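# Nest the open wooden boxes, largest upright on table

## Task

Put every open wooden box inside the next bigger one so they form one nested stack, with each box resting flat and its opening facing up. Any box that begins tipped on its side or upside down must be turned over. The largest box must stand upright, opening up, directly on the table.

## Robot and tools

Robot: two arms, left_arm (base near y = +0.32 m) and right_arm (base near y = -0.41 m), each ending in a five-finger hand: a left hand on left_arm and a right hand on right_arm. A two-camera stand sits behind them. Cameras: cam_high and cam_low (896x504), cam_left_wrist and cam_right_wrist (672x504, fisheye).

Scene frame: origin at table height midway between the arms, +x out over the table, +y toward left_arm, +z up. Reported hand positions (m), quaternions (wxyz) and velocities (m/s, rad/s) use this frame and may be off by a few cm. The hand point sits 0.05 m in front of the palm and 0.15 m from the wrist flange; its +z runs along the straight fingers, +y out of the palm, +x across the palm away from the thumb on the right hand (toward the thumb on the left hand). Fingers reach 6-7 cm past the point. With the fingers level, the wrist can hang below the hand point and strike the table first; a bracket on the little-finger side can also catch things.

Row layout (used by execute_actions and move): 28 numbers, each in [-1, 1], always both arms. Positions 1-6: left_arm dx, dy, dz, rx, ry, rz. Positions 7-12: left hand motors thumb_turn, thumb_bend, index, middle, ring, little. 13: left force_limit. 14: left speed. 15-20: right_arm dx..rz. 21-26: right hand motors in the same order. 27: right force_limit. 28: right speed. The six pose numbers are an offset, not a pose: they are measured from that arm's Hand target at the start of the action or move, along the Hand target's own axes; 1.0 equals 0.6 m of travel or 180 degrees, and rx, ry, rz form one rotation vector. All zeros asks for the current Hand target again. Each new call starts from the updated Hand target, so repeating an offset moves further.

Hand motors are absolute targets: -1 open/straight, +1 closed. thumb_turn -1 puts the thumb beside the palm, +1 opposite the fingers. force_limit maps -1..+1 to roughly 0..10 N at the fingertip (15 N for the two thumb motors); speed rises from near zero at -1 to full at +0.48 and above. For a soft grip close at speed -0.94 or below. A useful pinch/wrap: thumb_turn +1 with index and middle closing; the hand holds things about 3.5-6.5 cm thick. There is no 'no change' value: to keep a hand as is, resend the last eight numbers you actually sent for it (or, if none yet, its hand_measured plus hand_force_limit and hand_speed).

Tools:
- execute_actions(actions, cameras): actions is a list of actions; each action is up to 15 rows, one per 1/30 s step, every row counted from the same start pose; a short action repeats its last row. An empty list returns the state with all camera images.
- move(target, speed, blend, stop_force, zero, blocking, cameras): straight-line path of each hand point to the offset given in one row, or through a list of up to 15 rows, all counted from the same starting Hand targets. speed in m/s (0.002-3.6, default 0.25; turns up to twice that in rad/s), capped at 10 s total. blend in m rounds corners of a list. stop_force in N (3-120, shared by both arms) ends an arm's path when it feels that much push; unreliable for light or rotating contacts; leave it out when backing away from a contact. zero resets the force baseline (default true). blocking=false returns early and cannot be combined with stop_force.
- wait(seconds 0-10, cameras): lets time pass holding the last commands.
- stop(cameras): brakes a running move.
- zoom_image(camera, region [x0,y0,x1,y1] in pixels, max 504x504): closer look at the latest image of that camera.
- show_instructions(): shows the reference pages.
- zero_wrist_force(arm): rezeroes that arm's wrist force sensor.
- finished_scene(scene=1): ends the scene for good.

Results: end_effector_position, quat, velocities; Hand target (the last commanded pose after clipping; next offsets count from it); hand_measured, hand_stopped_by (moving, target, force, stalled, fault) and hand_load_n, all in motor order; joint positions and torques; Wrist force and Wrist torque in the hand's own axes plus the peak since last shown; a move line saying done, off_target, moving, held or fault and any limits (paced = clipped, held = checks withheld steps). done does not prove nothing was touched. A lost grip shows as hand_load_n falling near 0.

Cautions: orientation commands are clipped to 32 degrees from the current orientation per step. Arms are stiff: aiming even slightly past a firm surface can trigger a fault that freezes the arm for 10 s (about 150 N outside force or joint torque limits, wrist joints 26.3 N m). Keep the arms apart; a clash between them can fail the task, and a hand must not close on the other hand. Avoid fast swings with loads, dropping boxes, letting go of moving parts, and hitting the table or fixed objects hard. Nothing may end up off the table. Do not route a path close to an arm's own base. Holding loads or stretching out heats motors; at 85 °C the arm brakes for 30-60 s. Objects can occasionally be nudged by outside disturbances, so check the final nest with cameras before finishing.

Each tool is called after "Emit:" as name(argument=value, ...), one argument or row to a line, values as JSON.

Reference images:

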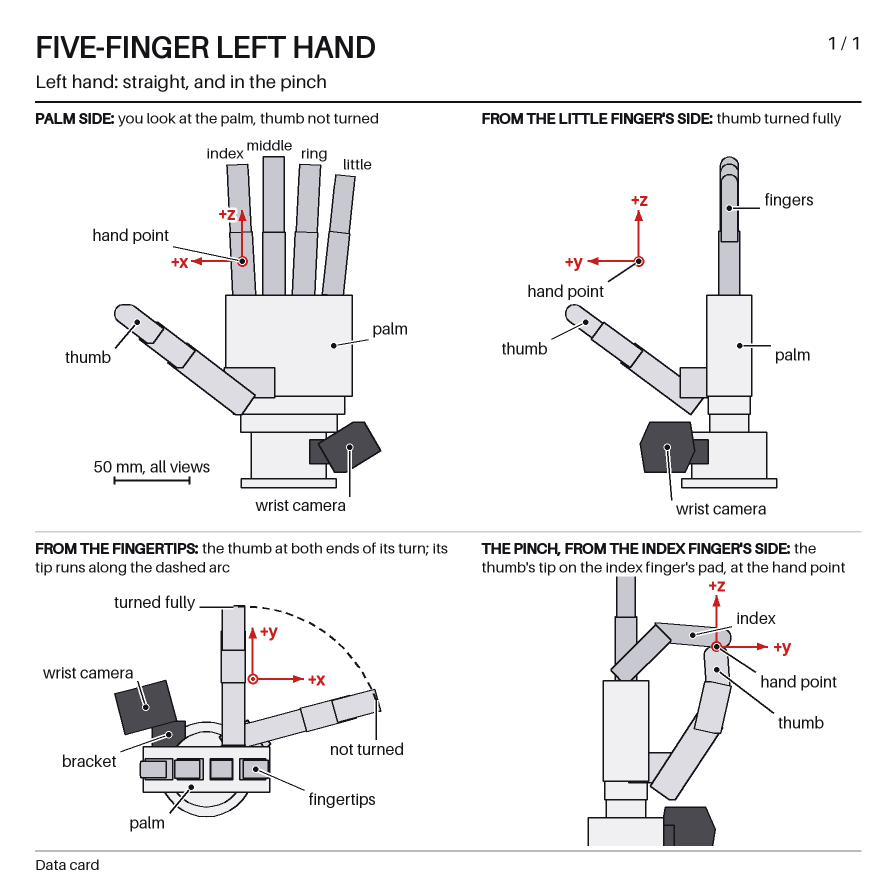

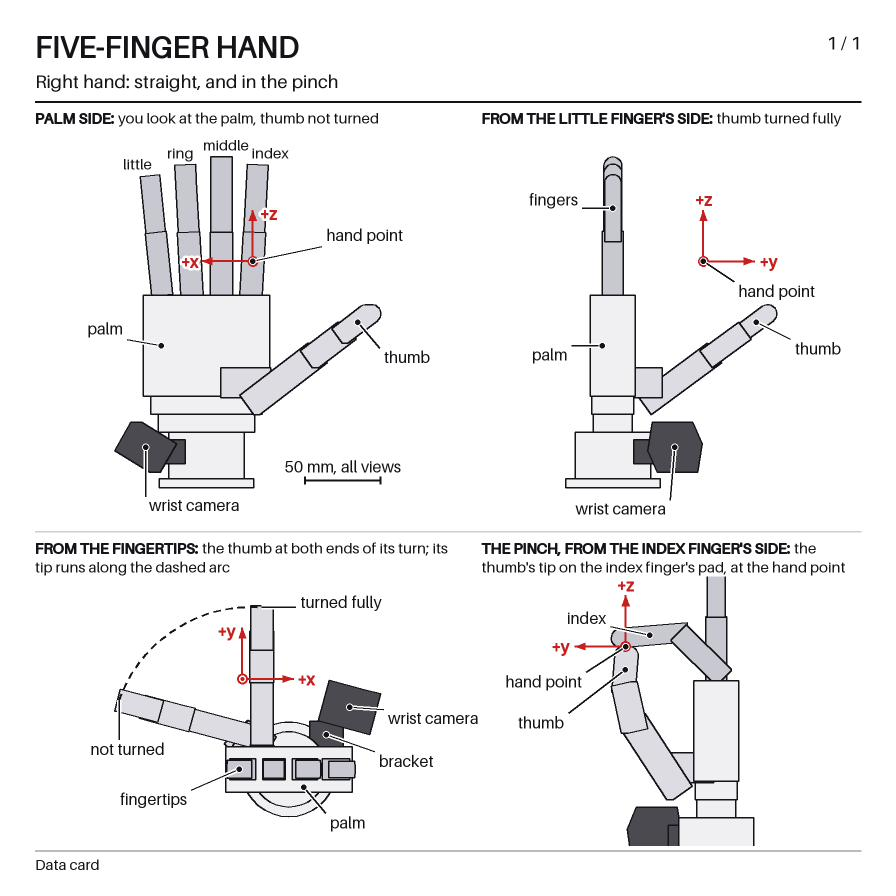

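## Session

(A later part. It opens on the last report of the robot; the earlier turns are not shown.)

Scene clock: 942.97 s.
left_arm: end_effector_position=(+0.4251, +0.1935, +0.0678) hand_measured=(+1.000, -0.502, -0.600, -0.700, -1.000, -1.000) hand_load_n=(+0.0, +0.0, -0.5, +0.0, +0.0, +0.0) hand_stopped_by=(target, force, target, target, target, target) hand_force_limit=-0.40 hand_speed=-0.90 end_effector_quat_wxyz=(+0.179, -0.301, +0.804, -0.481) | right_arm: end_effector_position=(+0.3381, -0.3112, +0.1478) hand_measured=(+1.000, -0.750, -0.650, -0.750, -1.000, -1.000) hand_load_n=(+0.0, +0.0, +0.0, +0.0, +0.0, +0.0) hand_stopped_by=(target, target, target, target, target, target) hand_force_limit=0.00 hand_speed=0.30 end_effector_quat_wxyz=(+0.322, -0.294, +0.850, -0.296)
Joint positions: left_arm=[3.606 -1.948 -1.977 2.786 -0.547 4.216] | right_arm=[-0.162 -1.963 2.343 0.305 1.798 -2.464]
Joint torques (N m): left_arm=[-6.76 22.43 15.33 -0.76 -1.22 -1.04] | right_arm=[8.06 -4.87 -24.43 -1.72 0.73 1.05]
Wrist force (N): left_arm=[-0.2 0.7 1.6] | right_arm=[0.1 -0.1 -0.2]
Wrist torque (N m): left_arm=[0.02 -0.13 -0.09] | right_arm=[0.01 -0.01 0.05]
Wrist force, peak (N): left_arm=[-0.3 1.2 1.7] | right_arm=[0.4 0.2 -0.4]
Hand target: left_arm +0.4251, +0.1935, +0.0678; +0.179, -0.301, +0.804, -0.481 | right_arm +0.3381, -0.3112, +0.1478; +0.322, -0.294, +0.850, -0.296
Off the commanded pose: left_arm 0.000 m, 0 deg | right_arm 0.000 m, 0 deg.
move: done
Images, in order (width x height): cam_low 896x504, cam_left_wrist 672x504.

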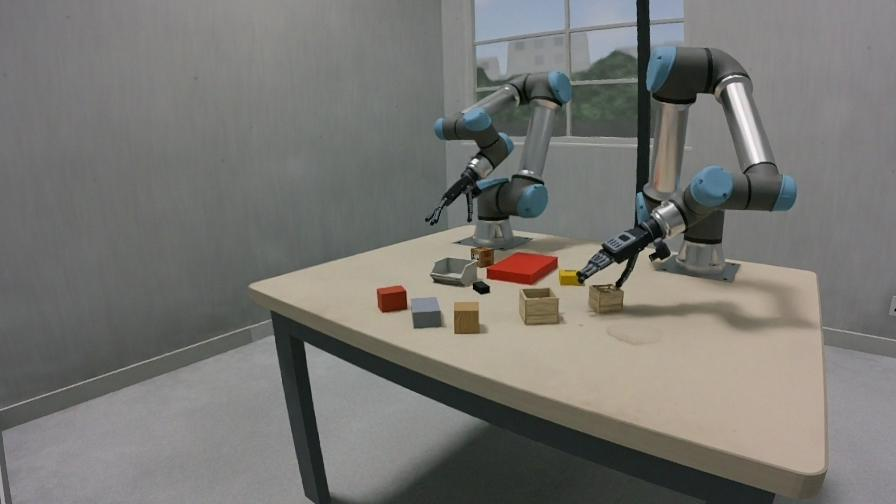

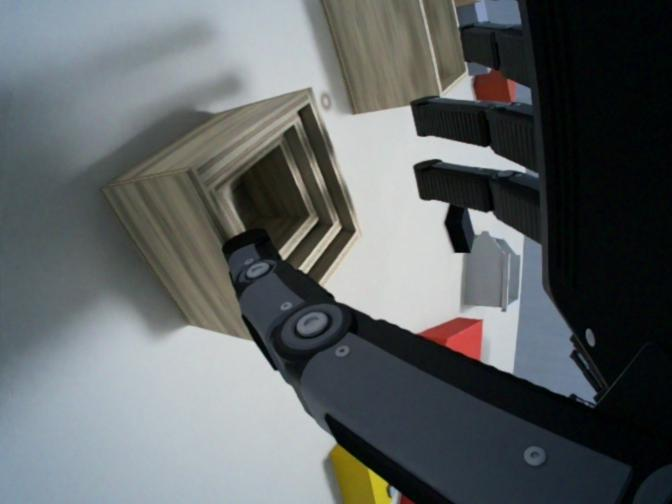

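Emit:
move(
  target=[0,-0.02943,-0.01565,0,0,0,1,-0.8,-0.65,-0.75,-1,-1,-0.4,-0.3,0,0,0,0,0,0,1,-0.75,-0.65,-0.75,-1,-1,0,0.3],
  speed=0.06,
  cameras=["cam_high","cam_low","cam_left_wrist"],
)

Emit:
zoom_image(
  camera="cam_left_wrist",
  region=[60, 60, 400, 400],
)

Emit:
zoom_image(
  camera="cam_high",
  region=[480, 190, 640, 330],
)

Scene clock: 951.20 s.
left_arm: end_effector_position=(+0.4252, +0.1935, +0.0879) hand_measured=(+1.000, -0.800, -0.650, -0.750, -1.000, -1.000) hand_load_n=(+0.0, +0.0, +0.0, +0.0, +0.0, +0.0) hand_stopped_by=(target, target, target, target, target, target) hand_force_limit=-0.40 hand_speed=-0.30 end_effector_quat_wxyz=(+0.179, -0.301, +0.804, -0.481) | right_arm: end_effector_position=(+0.3381, -0.3112, +0.1478) hand_measured=(+1.000, -0.750, -0.650, -0.750, -1.000, -1.000) hand_load_n=(+0.0, +0.0, +0.0, +0.0, +0.0, -0.5) hand_stopped_by=(target, target, target, target, target, target) hand_force_limit=0.00 hand_speed=0.30 end_effector_quat_wxyz=(+0.322, -0.294, +0.850, -0.296)
Joint positions: left_arm=[3.605 -1.913 -1.96 2.734 -0.548 4.216] | right_arm=[-0.162 -1.963 2.343 0.305 1.798 -2.464]
Joint torques (N m): left_arm=[-3.59 13.6 2.84 -0.32 -1.31 0.83] | right_arm=[7.97 -5.51 -23.86 -1.72 0.65 0.96]
Wrist force (N): left_arm=[-0.5 0.5 1.5] | right_arm=[0.0 -0.1 -0.1]
Wrist torque (N m): left_arm=[0.00 -0.10 -0.07] | right_arm=[0.00 -0.01 0.05]
Wrist force, peak (N): left_arm=[-0.4 0.9 1.7] | right_arm=[-0.1 -0.3 -0.4]
Hand target: left_arm +0.4251, +0.1934, +0.0878; +0.179, -0.301, +0.804, -0.481 | right_arm +0.3381, -0.3112, +0.1478; +0.322, -0.294, +0.850, -0.296
Off the commanded pose: left_arm 0.000 m, 0 deg | right_arm 0.000 m, 0 deg.
move: done
Images, in order (width x height): cam_high 896x504, cam_low 896x504, cam_left_wrist 672x504.

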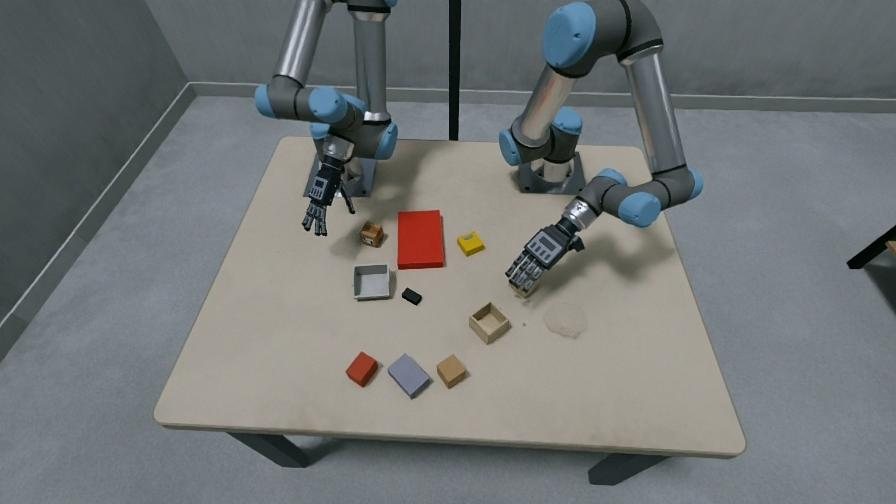

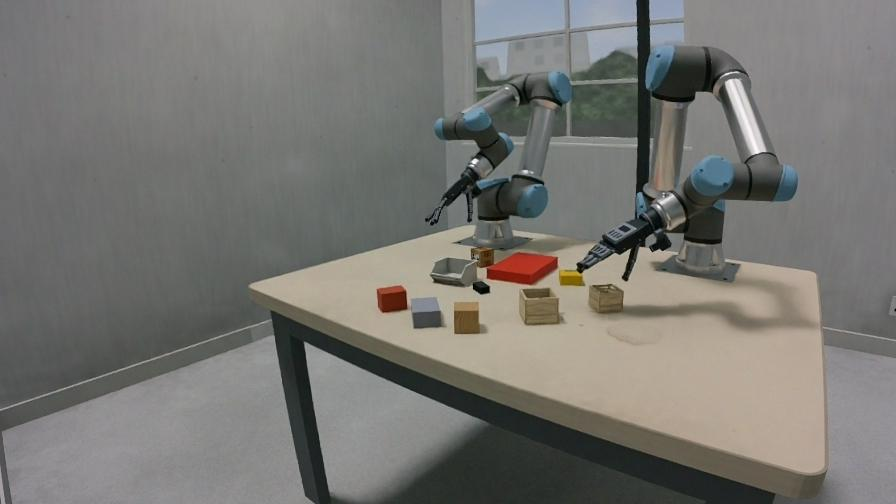

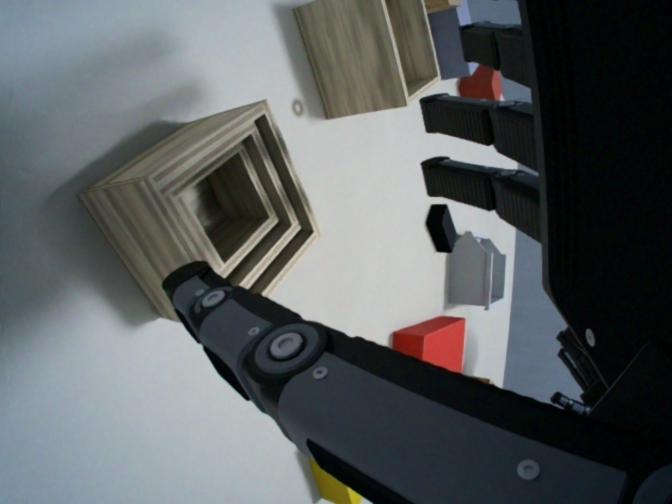

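Scaled by 1.482 from the camera's 672x504 image, which has a finer 960x720 frame.

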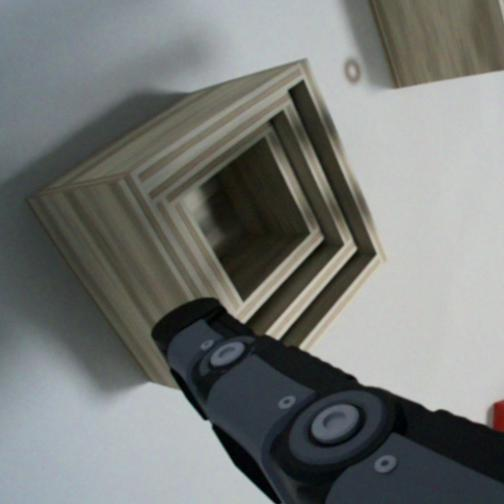

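Scaled by 3.150 from the camera's 896x504 image, which has a finer 1280x720 frame.

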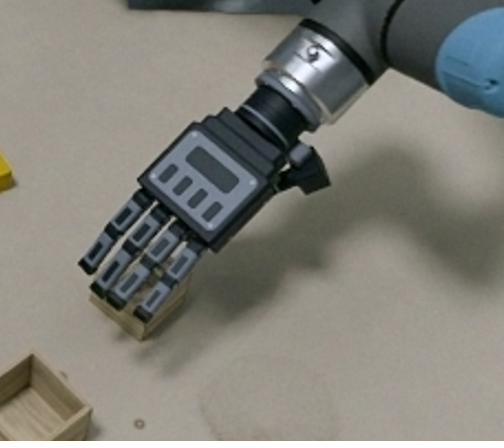

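Emit:
move(
  target=[0,0.01472,0.00783,0,-0.02943,-0.01565,1,-0.8,-0.65,-0.75,-1,-1,-0.4,-0.3,0,0,0,0,0,0,1,-0.75,-0.65,-0.75,-1,-1,0,0.3],
  speed=0.06,
  cameras=["cam_low","cam_left_wrist"],
)

Emit:
zoom_image(
  camera="cam_left_wrist",
  region=[60, 60, 400, 400],
)

Emit:
zoom_image(
  camera="cam_low",
  region=[560, 240, 660, 330],
)

Scene clock: 973.83 s.
left_arm: end_effector_position=(+0.4250, +0.1934, +0.0778) hand_measured=(+1.000, -0.800, -0.650, -0.750, -1.000, -1.000) hand_load_n=(+0.0, +0.0, +0.0, +0.0, +0.0, +0.0) hand_stopped_by=(target, target, target, target, target, target) hand_force_limit=-0.40 hand_speed=-0.30 end_effector_quat_wxyz=(+0.204, -0.343, +0.787, -0.471) | right_arm: end_effector_position=(+0.3381, -0.3112, +0.1478) hand_measured=(+1.000, -0.750, -0.650, -0.750, -1.000, -1.000) hand_load_n=(+0.0, +0.0, +0.0, +0.0, +0.0, -0.5) hand_stopped_by=(target, target, target, target, target, target) hand_force_limit=0.00 hand_speed=0.30 end_effector_quat_wxyz=(+0.322, -0.294, +0.850, -0.296)
Joint positions: left_arm=[3.596 -1.856 -2.031 2.901 -0.603 4.034] | right_arm=[-0.162 -1.963 2.343 0.305 1.798 -2.464]
Joint torques (N m): left_arm=[1.63 12.35 22.13 -3.02 3.26 1.06] | right_arm=[8.03 -4.67 -23.97 -1.7 0.52 1.03]
Wrist force (N): left_arm=[-0.5 0.8 1.6] | right_arm=[-0.2 0.1 -0.1]
Wrist torque (N m): left_arm=[0.04 -0.10 -0.13] | right_arm=[0.03 0.02 0.04]
Wrist force, peak (N): left_arm=[-0.1 1.0 1.6] | right_arm=[-0.1 0.2 -0.6]
Hand target: left_arm +0.4251, +0.1935, +0.0777; +0.204, -0.343, +0.787, -0.471 | right_arm +0.3381, -0.3112, +0.1478; +0.322, -0.294, +0.850, -0.296
Off the commanded pose: left_arm 0.000 m, 0 deg | right_arm 0.000 m, 0 deg.
move: done
Images, in order (width x height): cam_low 896x504, cam_left_wrist 672x504.

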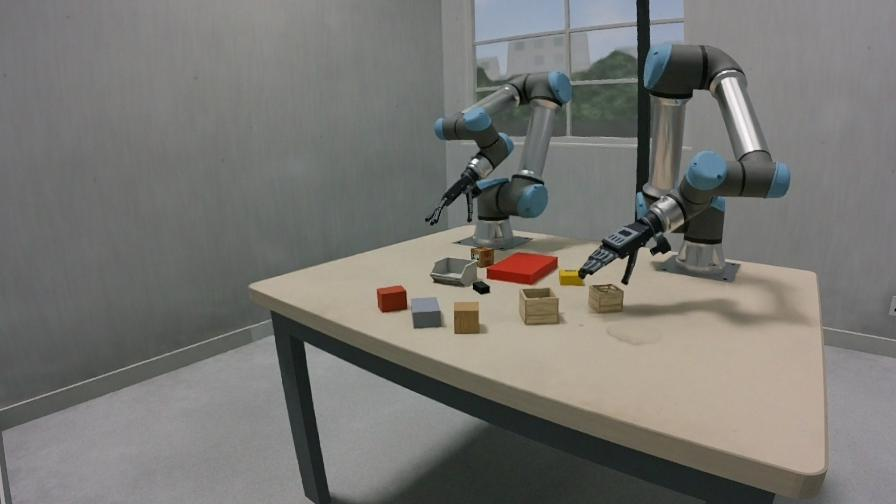

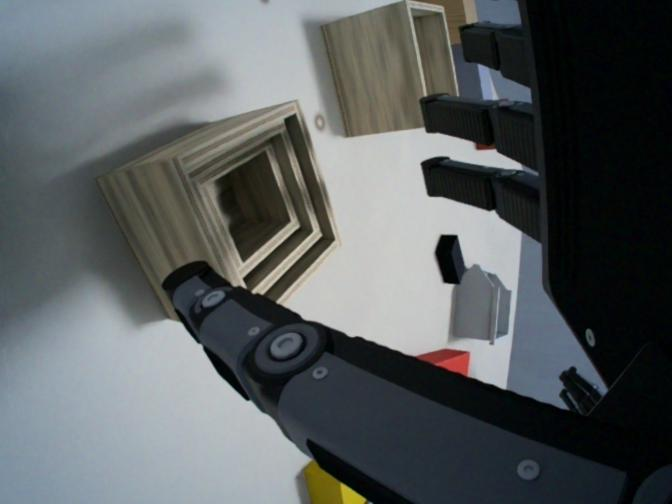

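Scaled by 1.482 from the camera's 672x504 image, which has a finer 960x720 frame.

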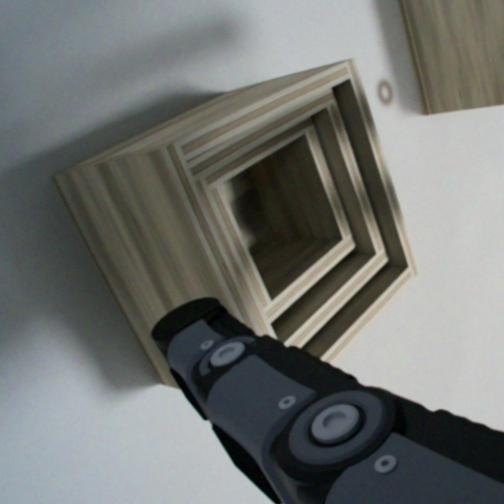

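Scaled by 5.040 from the camera's 896x504 image, which has a finer 1280x720 frame.

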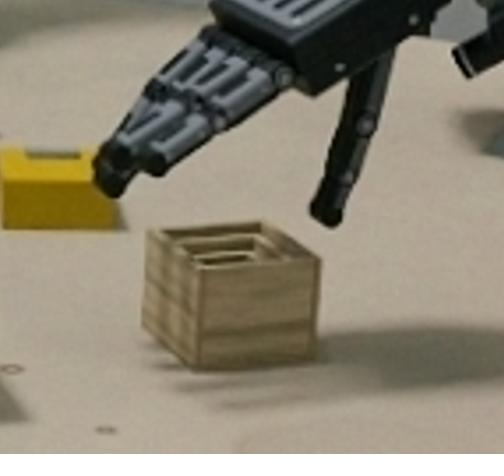

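Emit:
move(
  target=[0,0.0334,0.01776,0,0,0,1,-0.8,-0.65,-0.75,-1,-1,-0.4,-0.3,0,0,0,0,0,0,1,-0.75,-0.65,-0.75,-1,-1,0,0.3],
  speed=0.04,
  stop_force=3,
  cameras=["cam_low","cam_left_wrist"],
)

Emit:
zoom_image(
  camera="cam_left_wrist",
  region=[70, 80, 410, 420],
)

Emit:
zoom_image(
  camera="cam_low",
  region=[560, 240, 660, 330],
)

Scene clock: 985.53 s.
left_arm: end_effector_position=(+0.4250, +0.1935, +0.0551) hand_measured=(+1.000, -0.800, -0.650, -0.750, -1.000, -1.000) hand_load_n=(+0.0, +0.0, +0.0, +0.0, +0.0, +0.0) hand_stopped_by=(target, target, target, target, target, target) hand_force_limit=-0.40 hand_speed=-0.30 end_effector_quat_wxyz=(+0.204, -0.343, +0.787, -0.471) | right_arm: end_effector_position=(+0.3381, -0.3112, +0.1478) hand_measured=(+1.000, -0.750, -0.650, -0.750, -1.000, -1.000) hand_load_n=(+0.0, +0.0, +0.0, +0.0, +0.0, +0.0) hand_stopped_by=(target, target, target, target, target, target) hand_force_limit=0.00 hand_speed=0.30 end_effector_quat_wxyz=(+0.322, -0.294, +0.850, -0.296)
Joint positions: left_arm=[3.597 -1.898 -2.051 2.963 -0.603 4.034] | right_arm=[-0.162 -1.963 2.343 0.305 1.798 -2.464]
Joint torques (N m): left_arm=[-4.1 35.71 21.23 -2.18 2.74 -1.36] | right_arm=[7.48 -5.62 -23.59 -1.75 0.45 1.01]
Wrist force (N): left_arm=[-0.5 0.6 1.5] | right_arm=[0.2 -0.1 0.0]
Wrist torque (N m): left_arm=[0.01 -0.12 -0.11] | right_arm=[-0.01 -0.04 0.06]
Wrist force, peak (N): left_arm=[-0.6 1.1 1.6] | right_arm=[0.0 0.2 -0.6]
Hand target: left_arm +0.4250, +0.1935, +0.0551; +0.204, -0.343, +0.787, -0.471 | right_arm +0.3381, -0.3112, +0.1478; +0.322, -0.294, +0.850, -0.296
Off the commanded pose: left_arm 0.000 m, 0 deg | right_arm 0.000 m, 0 deg.
move: done
Images, in order (width x height): cam_low 896x504, cam_left_wrist 672x504.

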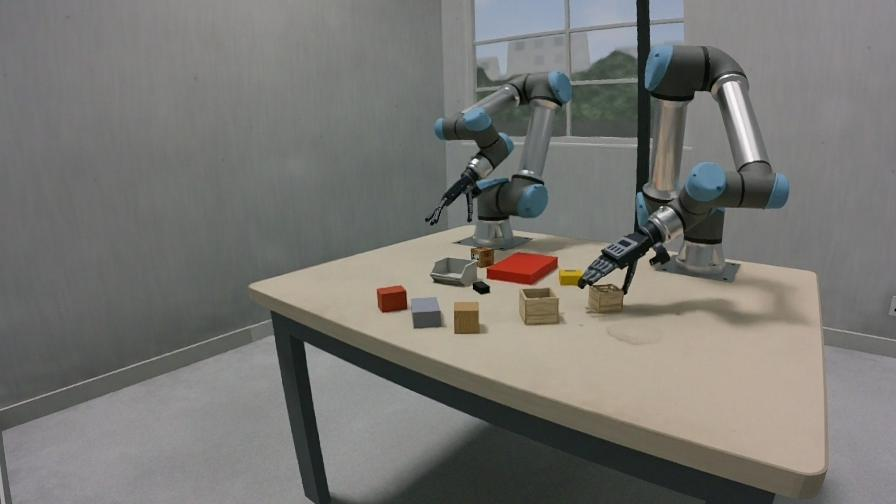

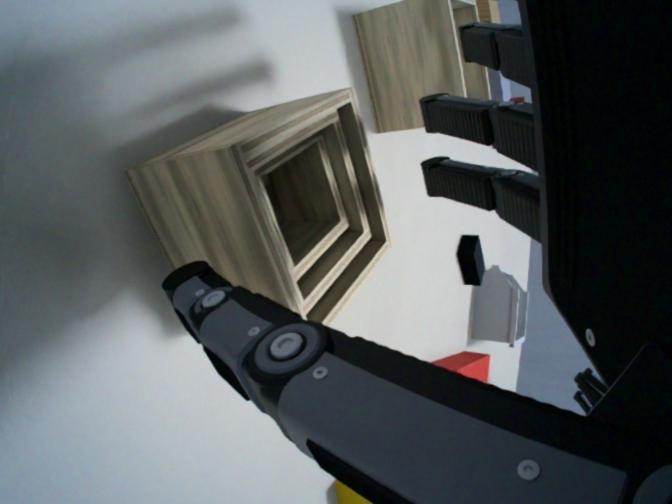

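Scaled by 1.482 from the camera's 672x504 image, which has a finer 960x720 frame.

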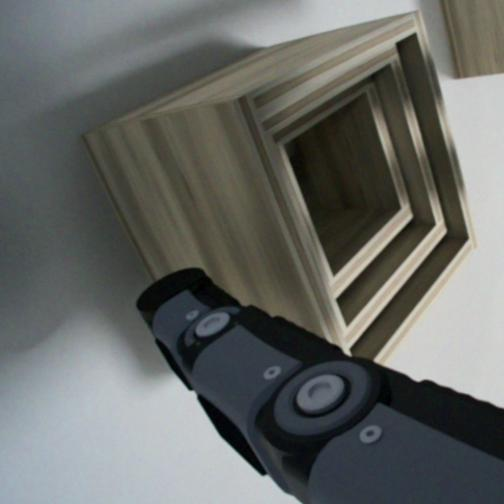

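Scaled by 5.040 from the camera's 896x504 image, which has a finer 1280x720 frame.

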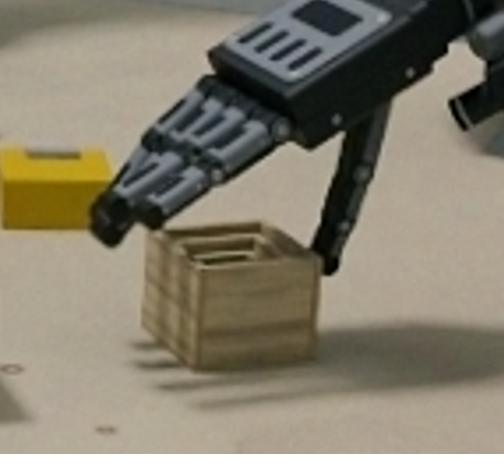

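Emit:
move(
  target=[
    [-0.0013,0.0058,0.0069,0,0,0,1,-0.8,-0.65,-0.75,-1,-1,-0.4,-0.3,0,0,0,0,0,0,1,-0.75,-0.65,-0.75,-1,-1,0,0.3],
    [-0.0013,0.0058,0.0069,0,0,0,1,-0.3,-0.1,-0.2,-1,-1,-0.4,-0.92,0,0,0,0,0,0,1,-0.75,-0.65,-0.75,-1,-1,0,0.3],
  ],
  speed=0.02,
  cameras=["cam_low","cam_left_wrist"],
)

Emit:
zoom_image(
  camera="cam_left_wrist",
  region=[70, 80, 410, 420],
)

Emit:
zoom_image(
  camera="cam_low",
  region=[560, 240, 660, 330],
)

Scene clock: 995.50 s.
left_arm: end_effector_position=(+0.4270, +0.1927, +0.0500) hand_measured=(+1.000, -0.622, -0.308, -0.310, -1.000, -1.000) hand_load_n=(+0.0, +6.0, +4.5, +4.0, +0.0, +0.0) hand_stopped_by=(target, force, force, force, target, target) hand_force_limit=-0.40 hand_speed=-0.92 end_effector_quat_wxyz=(+0.204, -0.343, +0.787, -0.471) | right_arm: end_effector_position=(+0.3381, -0.3112, +0.1478) hand_measured=(+1.000, -0.750, -0.650, -0.750, -1.000, -1.000) hand_load_n=(+0.5, +0.0, +0.0, +0.0, +0.0, +0.0) hand_stopped_by=(target, target, target, target, target, target) hand_force_limit=0.00 hand_speed=0.30 end_effector_quat_wxyz=(+0.322, -0.294, +0.850, -0.296)
Joint positions: left_arm=[3.592 -1.91 -2.05 2.98 -0.606 4.027] | right_arm=[-0.162 -1.963 2.343 0.305 1.798 -2.464]
Joint torques (N m): left_arm=[5.37 34.43 2.93 -2.81 1.89 0.91] | right_arm=[8.19 -5.23 -23.19 -1.55 0.42 1.12]
Wrist force (N): left_arm=[-0.9 -3.6 -0.1] | right_arm=[0.1 -0.2 -0.2]
Wrist torque (N m): left_arm=[-0.05 -0.12 0.07] | right_arm=[-0.02 -0.02 0.05]
Wrist force, peak (N): left_arm=[-0.8 -3.9 0.3] | right_arm=[-0.1 0.0 -0.5]
Hand target: left_arm +0.4270, +0.1927, +0.0500; +0.204, -0.343, +0.787, -0.471 | right_arm +0.3381, -0.3112, +0.1478; +0.322, -0.294, +0.850, -0.296
Off the commanded pose: left_arm 0.000 m, 0 deg | right_arm 0.000 m, 0 deg.
move: done
Images, in order (width x height): cam_low 896x504, cam_left_wrist 672x504.

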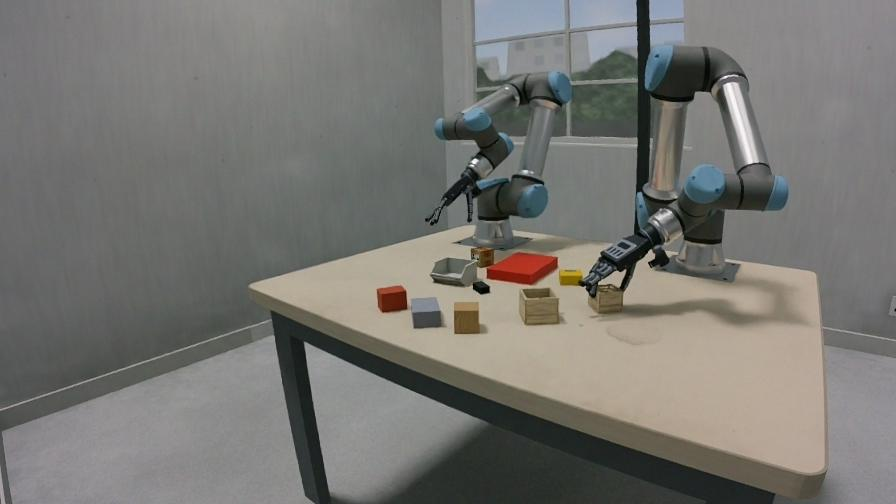

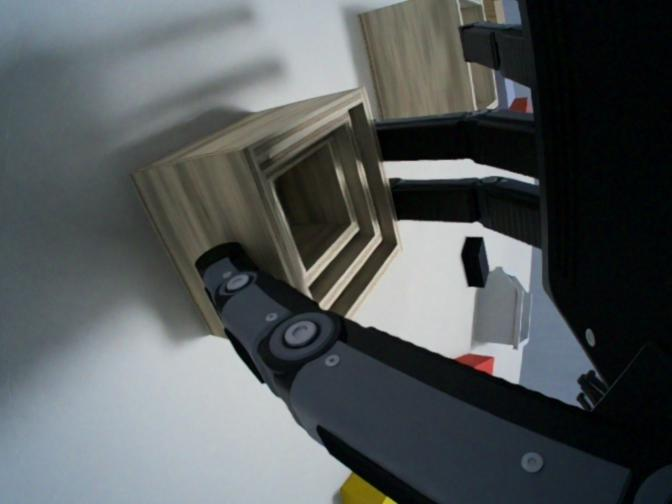

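Scaled by 1.482 from the camera's 672x504 image, which has a finer 960x720 frame.

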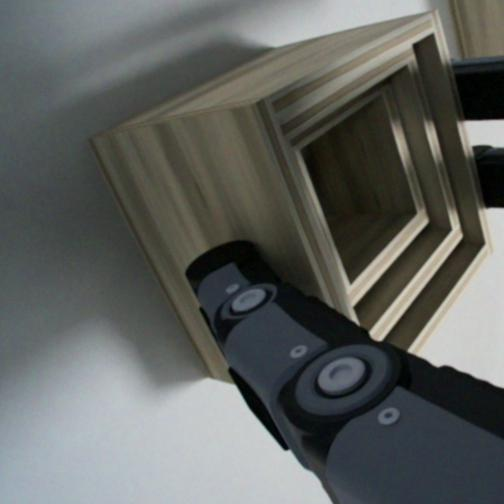

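Scaled by 5.040 from the camera's 896x504 image, which has a finer 1280x720 frame.

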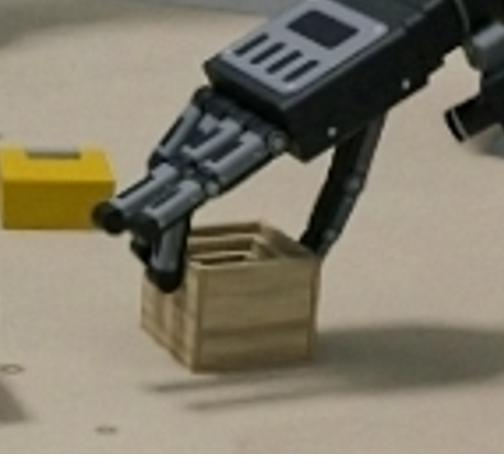

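Emit:
move(
  target=[0,-0.1001,-0.0532,0,0,0,1,-0.3,-0.1,-0.2,-1,-1,-0.4,-0.92,0,0,0,0,0,0,1,-0.75,-0.65,-0.75,-1,-1,0,0.3],
  speed=0.06,
  cameras=["cam_low","cam_left_wrist"],
)

Emit:
zoom_image(
  camera="cam_left_wrist",
  region=[70, 80, 410, 420],
)

Emit:
zoom_image(
  camera="cam_low",
  region=[560, 220, 660, 310],
)

Scene clock: 1007.53 s.
left_arm: end_effector_position=(+0.4274, +0.1926, +0.1181) hand_measured=(+1.000, -0.622, -0.308, -0.310, -1.000, -1.000) hand_load_n=(+0.5, +7.0, +3.5, +3.0, +0.0, +0.0) hand_stopped_by=(target, force, force, force, target, target) hand_force_limit=-0.40 hand_speed=-0.92 end_effector_quat_wxyz=(+0.204, -0.343, +0.787, -0.471) | right_arm: end_effector_position=(+0.3381, -0.3112, +0.1478) hand_measured=(+1.000, -0.750, -0.650, -0.750, -1.000, -1.000) hand_load_n=(+0.0, +0.0, +0.0, +0.0, +0.0, +0.0) hand_stopped_by=(target, target, target, target, target, target) hand_force_limit=0.00 hand_speed=0.30 end_effector_quat_wxyz=(+0.322, -0.294, +0.850, -0.296)
Joint positions: left_arm=[3.591 -1.793 -1.982 2.795 -0.606 4.026] | right_arm=[-0.162 -1.963 2.343 0.305 1.798 -2.464]
Joint torques (N m): left_arm=[0.27 10.41 3.61 -0.02 -1.14 1] | right_arm=[8.07 -5.32 -22.25 -1.68 0.45 0.87]
Wrist force (N): left_arm=[-0.4 1.5 1.7] | right_arm=[0.1 -0.2 -0.3]
Wrist torque (N m): left_arm=[0.06 -0.11 -0.02] | right_arm=[0.00 0.00 0.05]
Wrist force, peak (N): left_arm=[-0.9 -3.9 0.1] | right_arm=[0.2 0.1 -0.5]
Hand target: left_arm +0.4273, +0.1926, +0.1180; +0.204, -0.343, +0.787, -0.471 | right_arm +0.3381, -0.3112, +0.1478; +0.322, -0.294, +0.850, -0.296
Off the commanded pose: left_arm 0.000 m, 0 deg | right_arm 0.000 m, 0 deg.
move: done
Images, in order (width x height): cam_low 896x504, cam_left_wrist 672x504.

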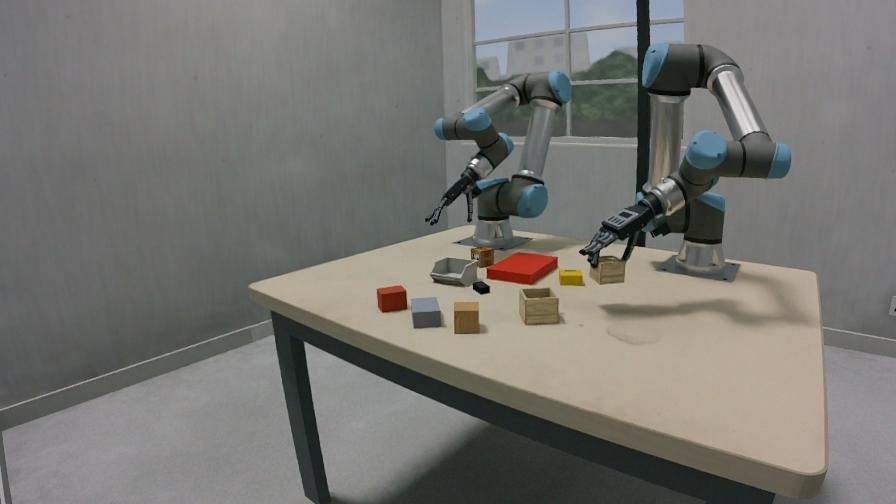

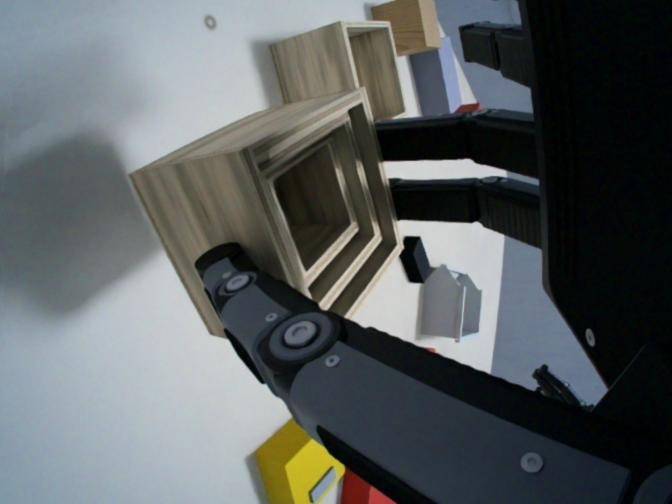

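Scaled by 1.482 from the camera's 672x504 image, which has a finer 960x720 frame.

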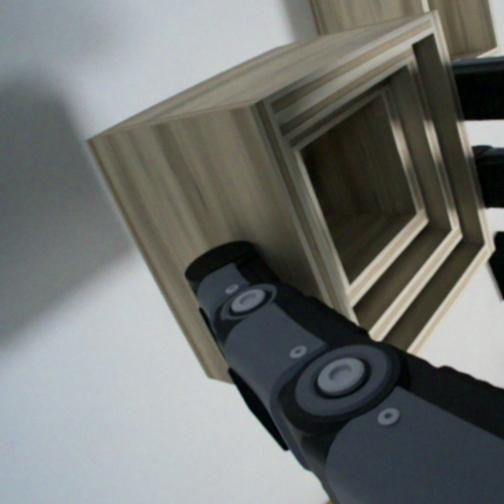

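Scaled by 5.040 from the camera's 896x504 image, which has a finer 1280x720 frame.

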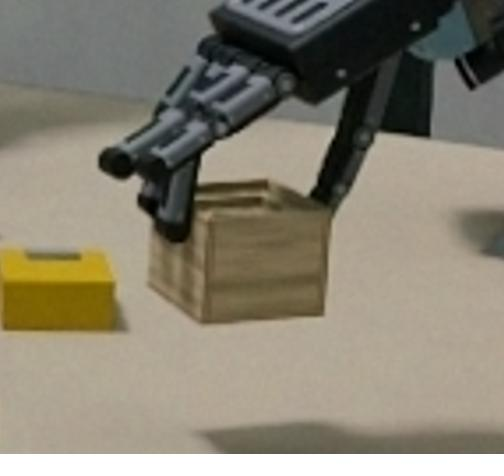

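Emit:
move(
  target=[-0.03,-0.1276,0.24,0,0.02453,0.01304,1,-0.3,-0.1,-0.2,-1,-1,-0.4,-0.92,0,0,0,0,0,0,1,-0.75,-0.65,-0.75,-1,-1,0,0.3],
  speed=0.1,
  cameras=["cam_low","cam_high","cam_left_wrist"],
)

Emit:
zoom_image(
  camera="cam_left_wrist",
  region=[0, 60, 400, 420],
)

Emit:
zoom_image(
  camera="cam_low",
  region=[490, 230, 590, 340],
)

Scene clock: 1012.27 s.
left_arm: end_effector_position=(+0.5588, +0.0946, +0.1173) hand_measured=(+1.000, -0.622, -0.308, -0.310, -1.000, -1.000) hand_load_n=(+0.5, +7.0, +3.5, +2.5, +0.0, +0.0) hand_stopped_by=(target, force, force, force, target, target) hand_force_limit=-0.40 hand_speed=-0.92 end_effector_quat_wxyz=(+0.183, -0.308, +0.801, -0.479) | right_arm: end_effector_position=(+0.3381, -0.3112, +0.1478) hand_measured=(+1.000, -0.750, -0.650, -0.750, -1.000, -1.000) hand_load_n=(+0.0, +0.0, +0.5, +0.0, +0.0, +0.0) hand_stopped_by=(target, target, target, target, target, target) hand_force_limit=0.00 hand_speed=0.30 end_effector_quat_wxyz=(+0.322, -0.294, +0.850, -0.296)
Joint positions: left_arm=[3.278 -2.067 -1.538 2.842 -0.753 3.75] | right_arm=[-0.162 -1.963 2.343 0.305 1.798 -2.464]
Joint torques (N m): left_arm=[2.46 46.5 13.66 0.54 2.98 0.59] | right_arm=[8.12 -5.25 -23.06 -1.56 0.36 0.99]
Wrist force (N): left_arm=[-0.2 1.2 1.9] | right_arm=[0.0 -0.2 -0.1]
Wrist torque (N m): left_arm=[0.01 -0.12 -0.03] | right_arm=[-0.01 0.00 0.04]
Wrist force, peak (N): left_arm=[-0.2 0.7 2.8] | right_arm=[0.2 0.0 -0.5]
Hand target: left_arm +0.5589, +0.0946, +0.1173; +0.183, -0.308, +0.801, -0.479 | right_arm +0.3381, -0.3112, +0.1478; +0.322, -0.294, +0.850, -0.296
Off the commanded pose: left_arm 0.000 m, 0 deg | right_arm 0.000 m, 0 deg.
move: done
Images, in order (width x height): cam_high 896x504, cam_low 896x504, cam_left_wrist 672x504.

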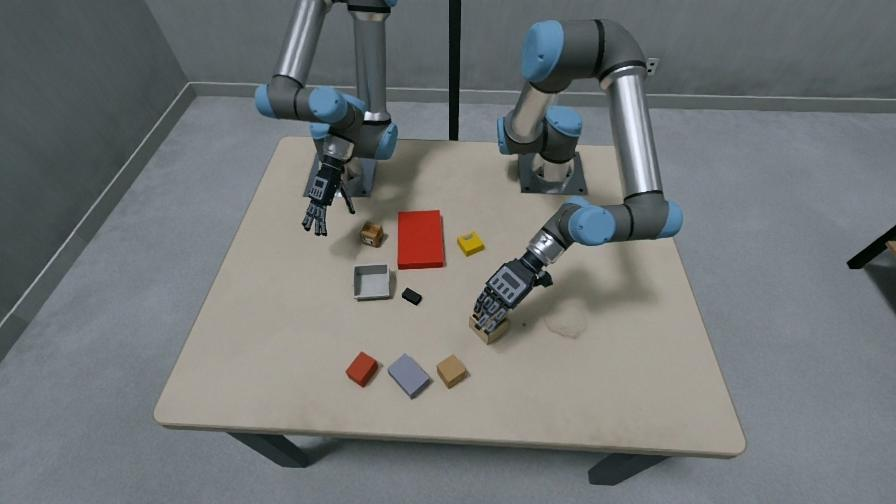

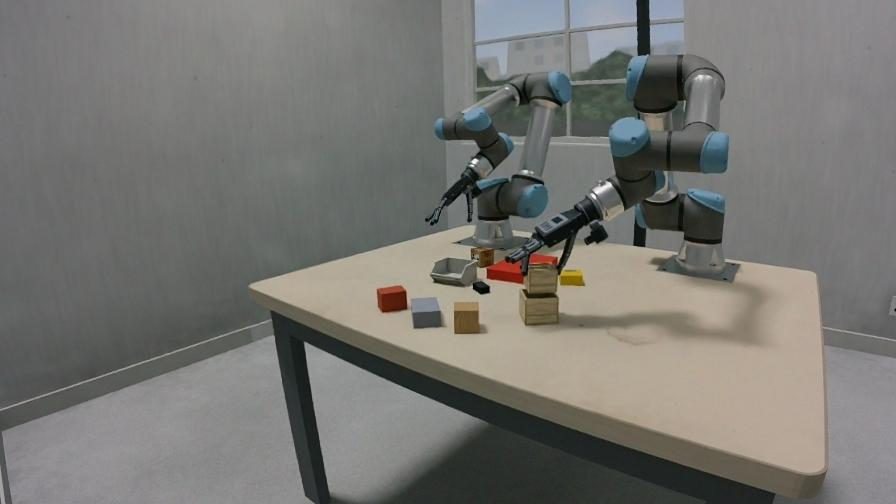

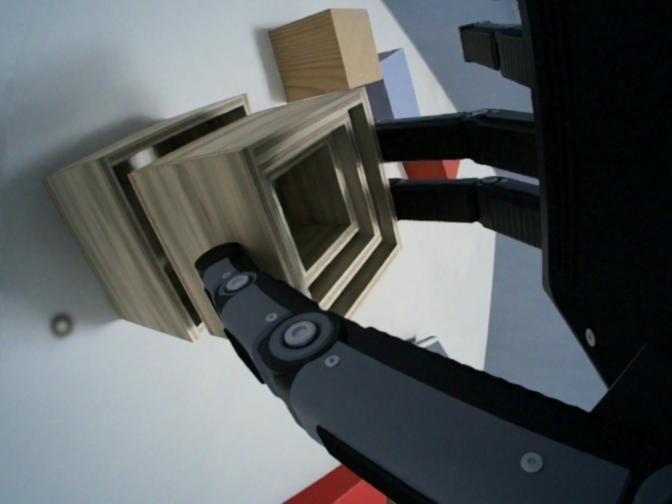

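Scaled by 1.260 from the camera's 672x504 image, which has a finer 960x720 frame.

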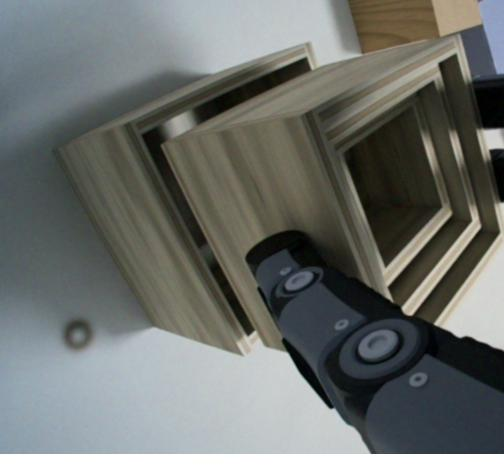

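Scaled by 4.582 from the camera's 896x504 image, which has a finer 1280x720 frame.

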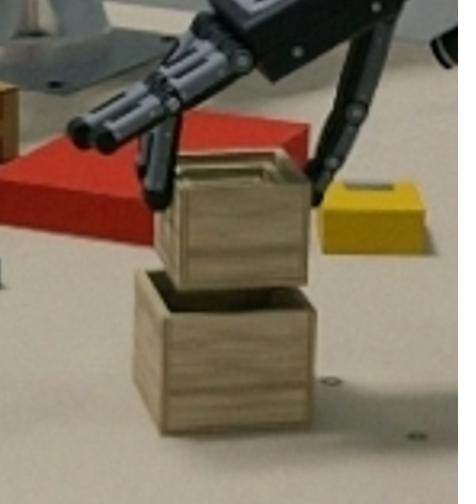

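Emit:
zoom_image(
  camera="cam_low",
  region=[512, 256, 566, 330],
)

Emit:
zoom_image(
  camera="cam_left_wrist",
  region=[30, 80, 270, 350],
)

Scaled by 6.811 from the camera's 896x504 image, which has a finer 1280x720 frame.

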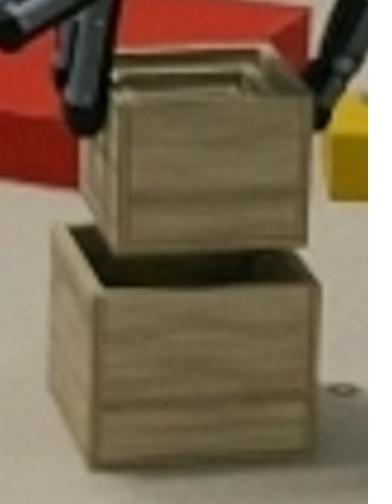

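Scaled by 1.867 from the camera's 672x504 image, which has a finer 960x720 frame.

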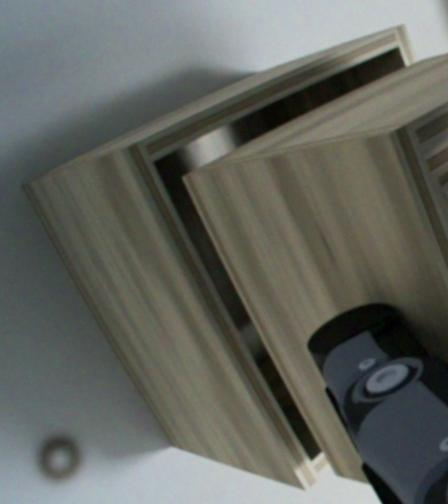

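Emit:
zoom_image(
  camera="cam_left_wrist",
  region=[35, 140, 155, 230],
)

Emit:
zoom_image(
  camera="cam_left_wrist",
  region=[190, 80, 310, 170],
)

Emit:
zoom_image(
  camera="cam_left_wrist",
  region=[110, 270, 230, 360],
)

Emit:
zoom_image(
  camera="cam_left_wrist",
  region=[300, 80, 420, 170],
)

Scaled by 4.200 from the camera's 672x504 image, which has a finer 960x720 frame.

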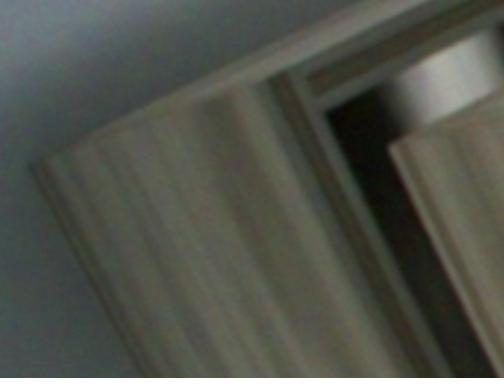

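Scaled by 4.200 from the camera's 672x504 image, which has a finer 960x720 frame.

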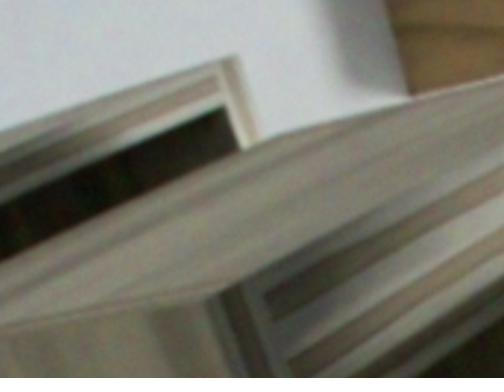

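Scaled by 4.200 from the camera's 672x504 image, which has a finer 960x720 frame.

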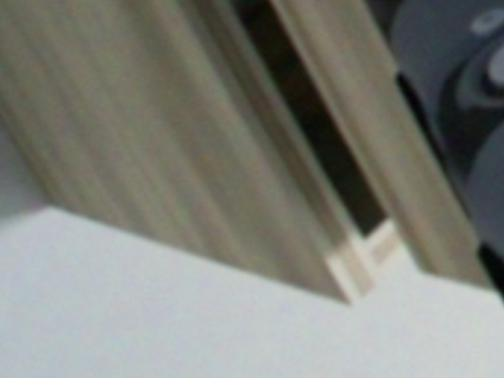

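Scaled by 4.200 from the camera's 672x504 image, which has a finer 960x720 frame.

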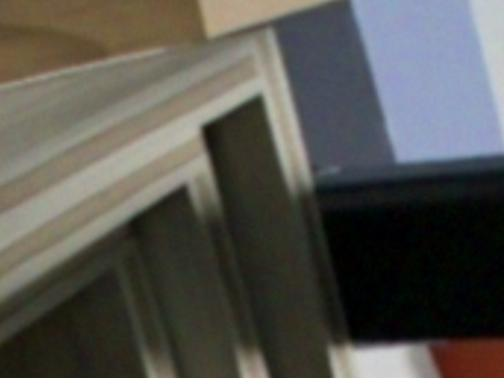

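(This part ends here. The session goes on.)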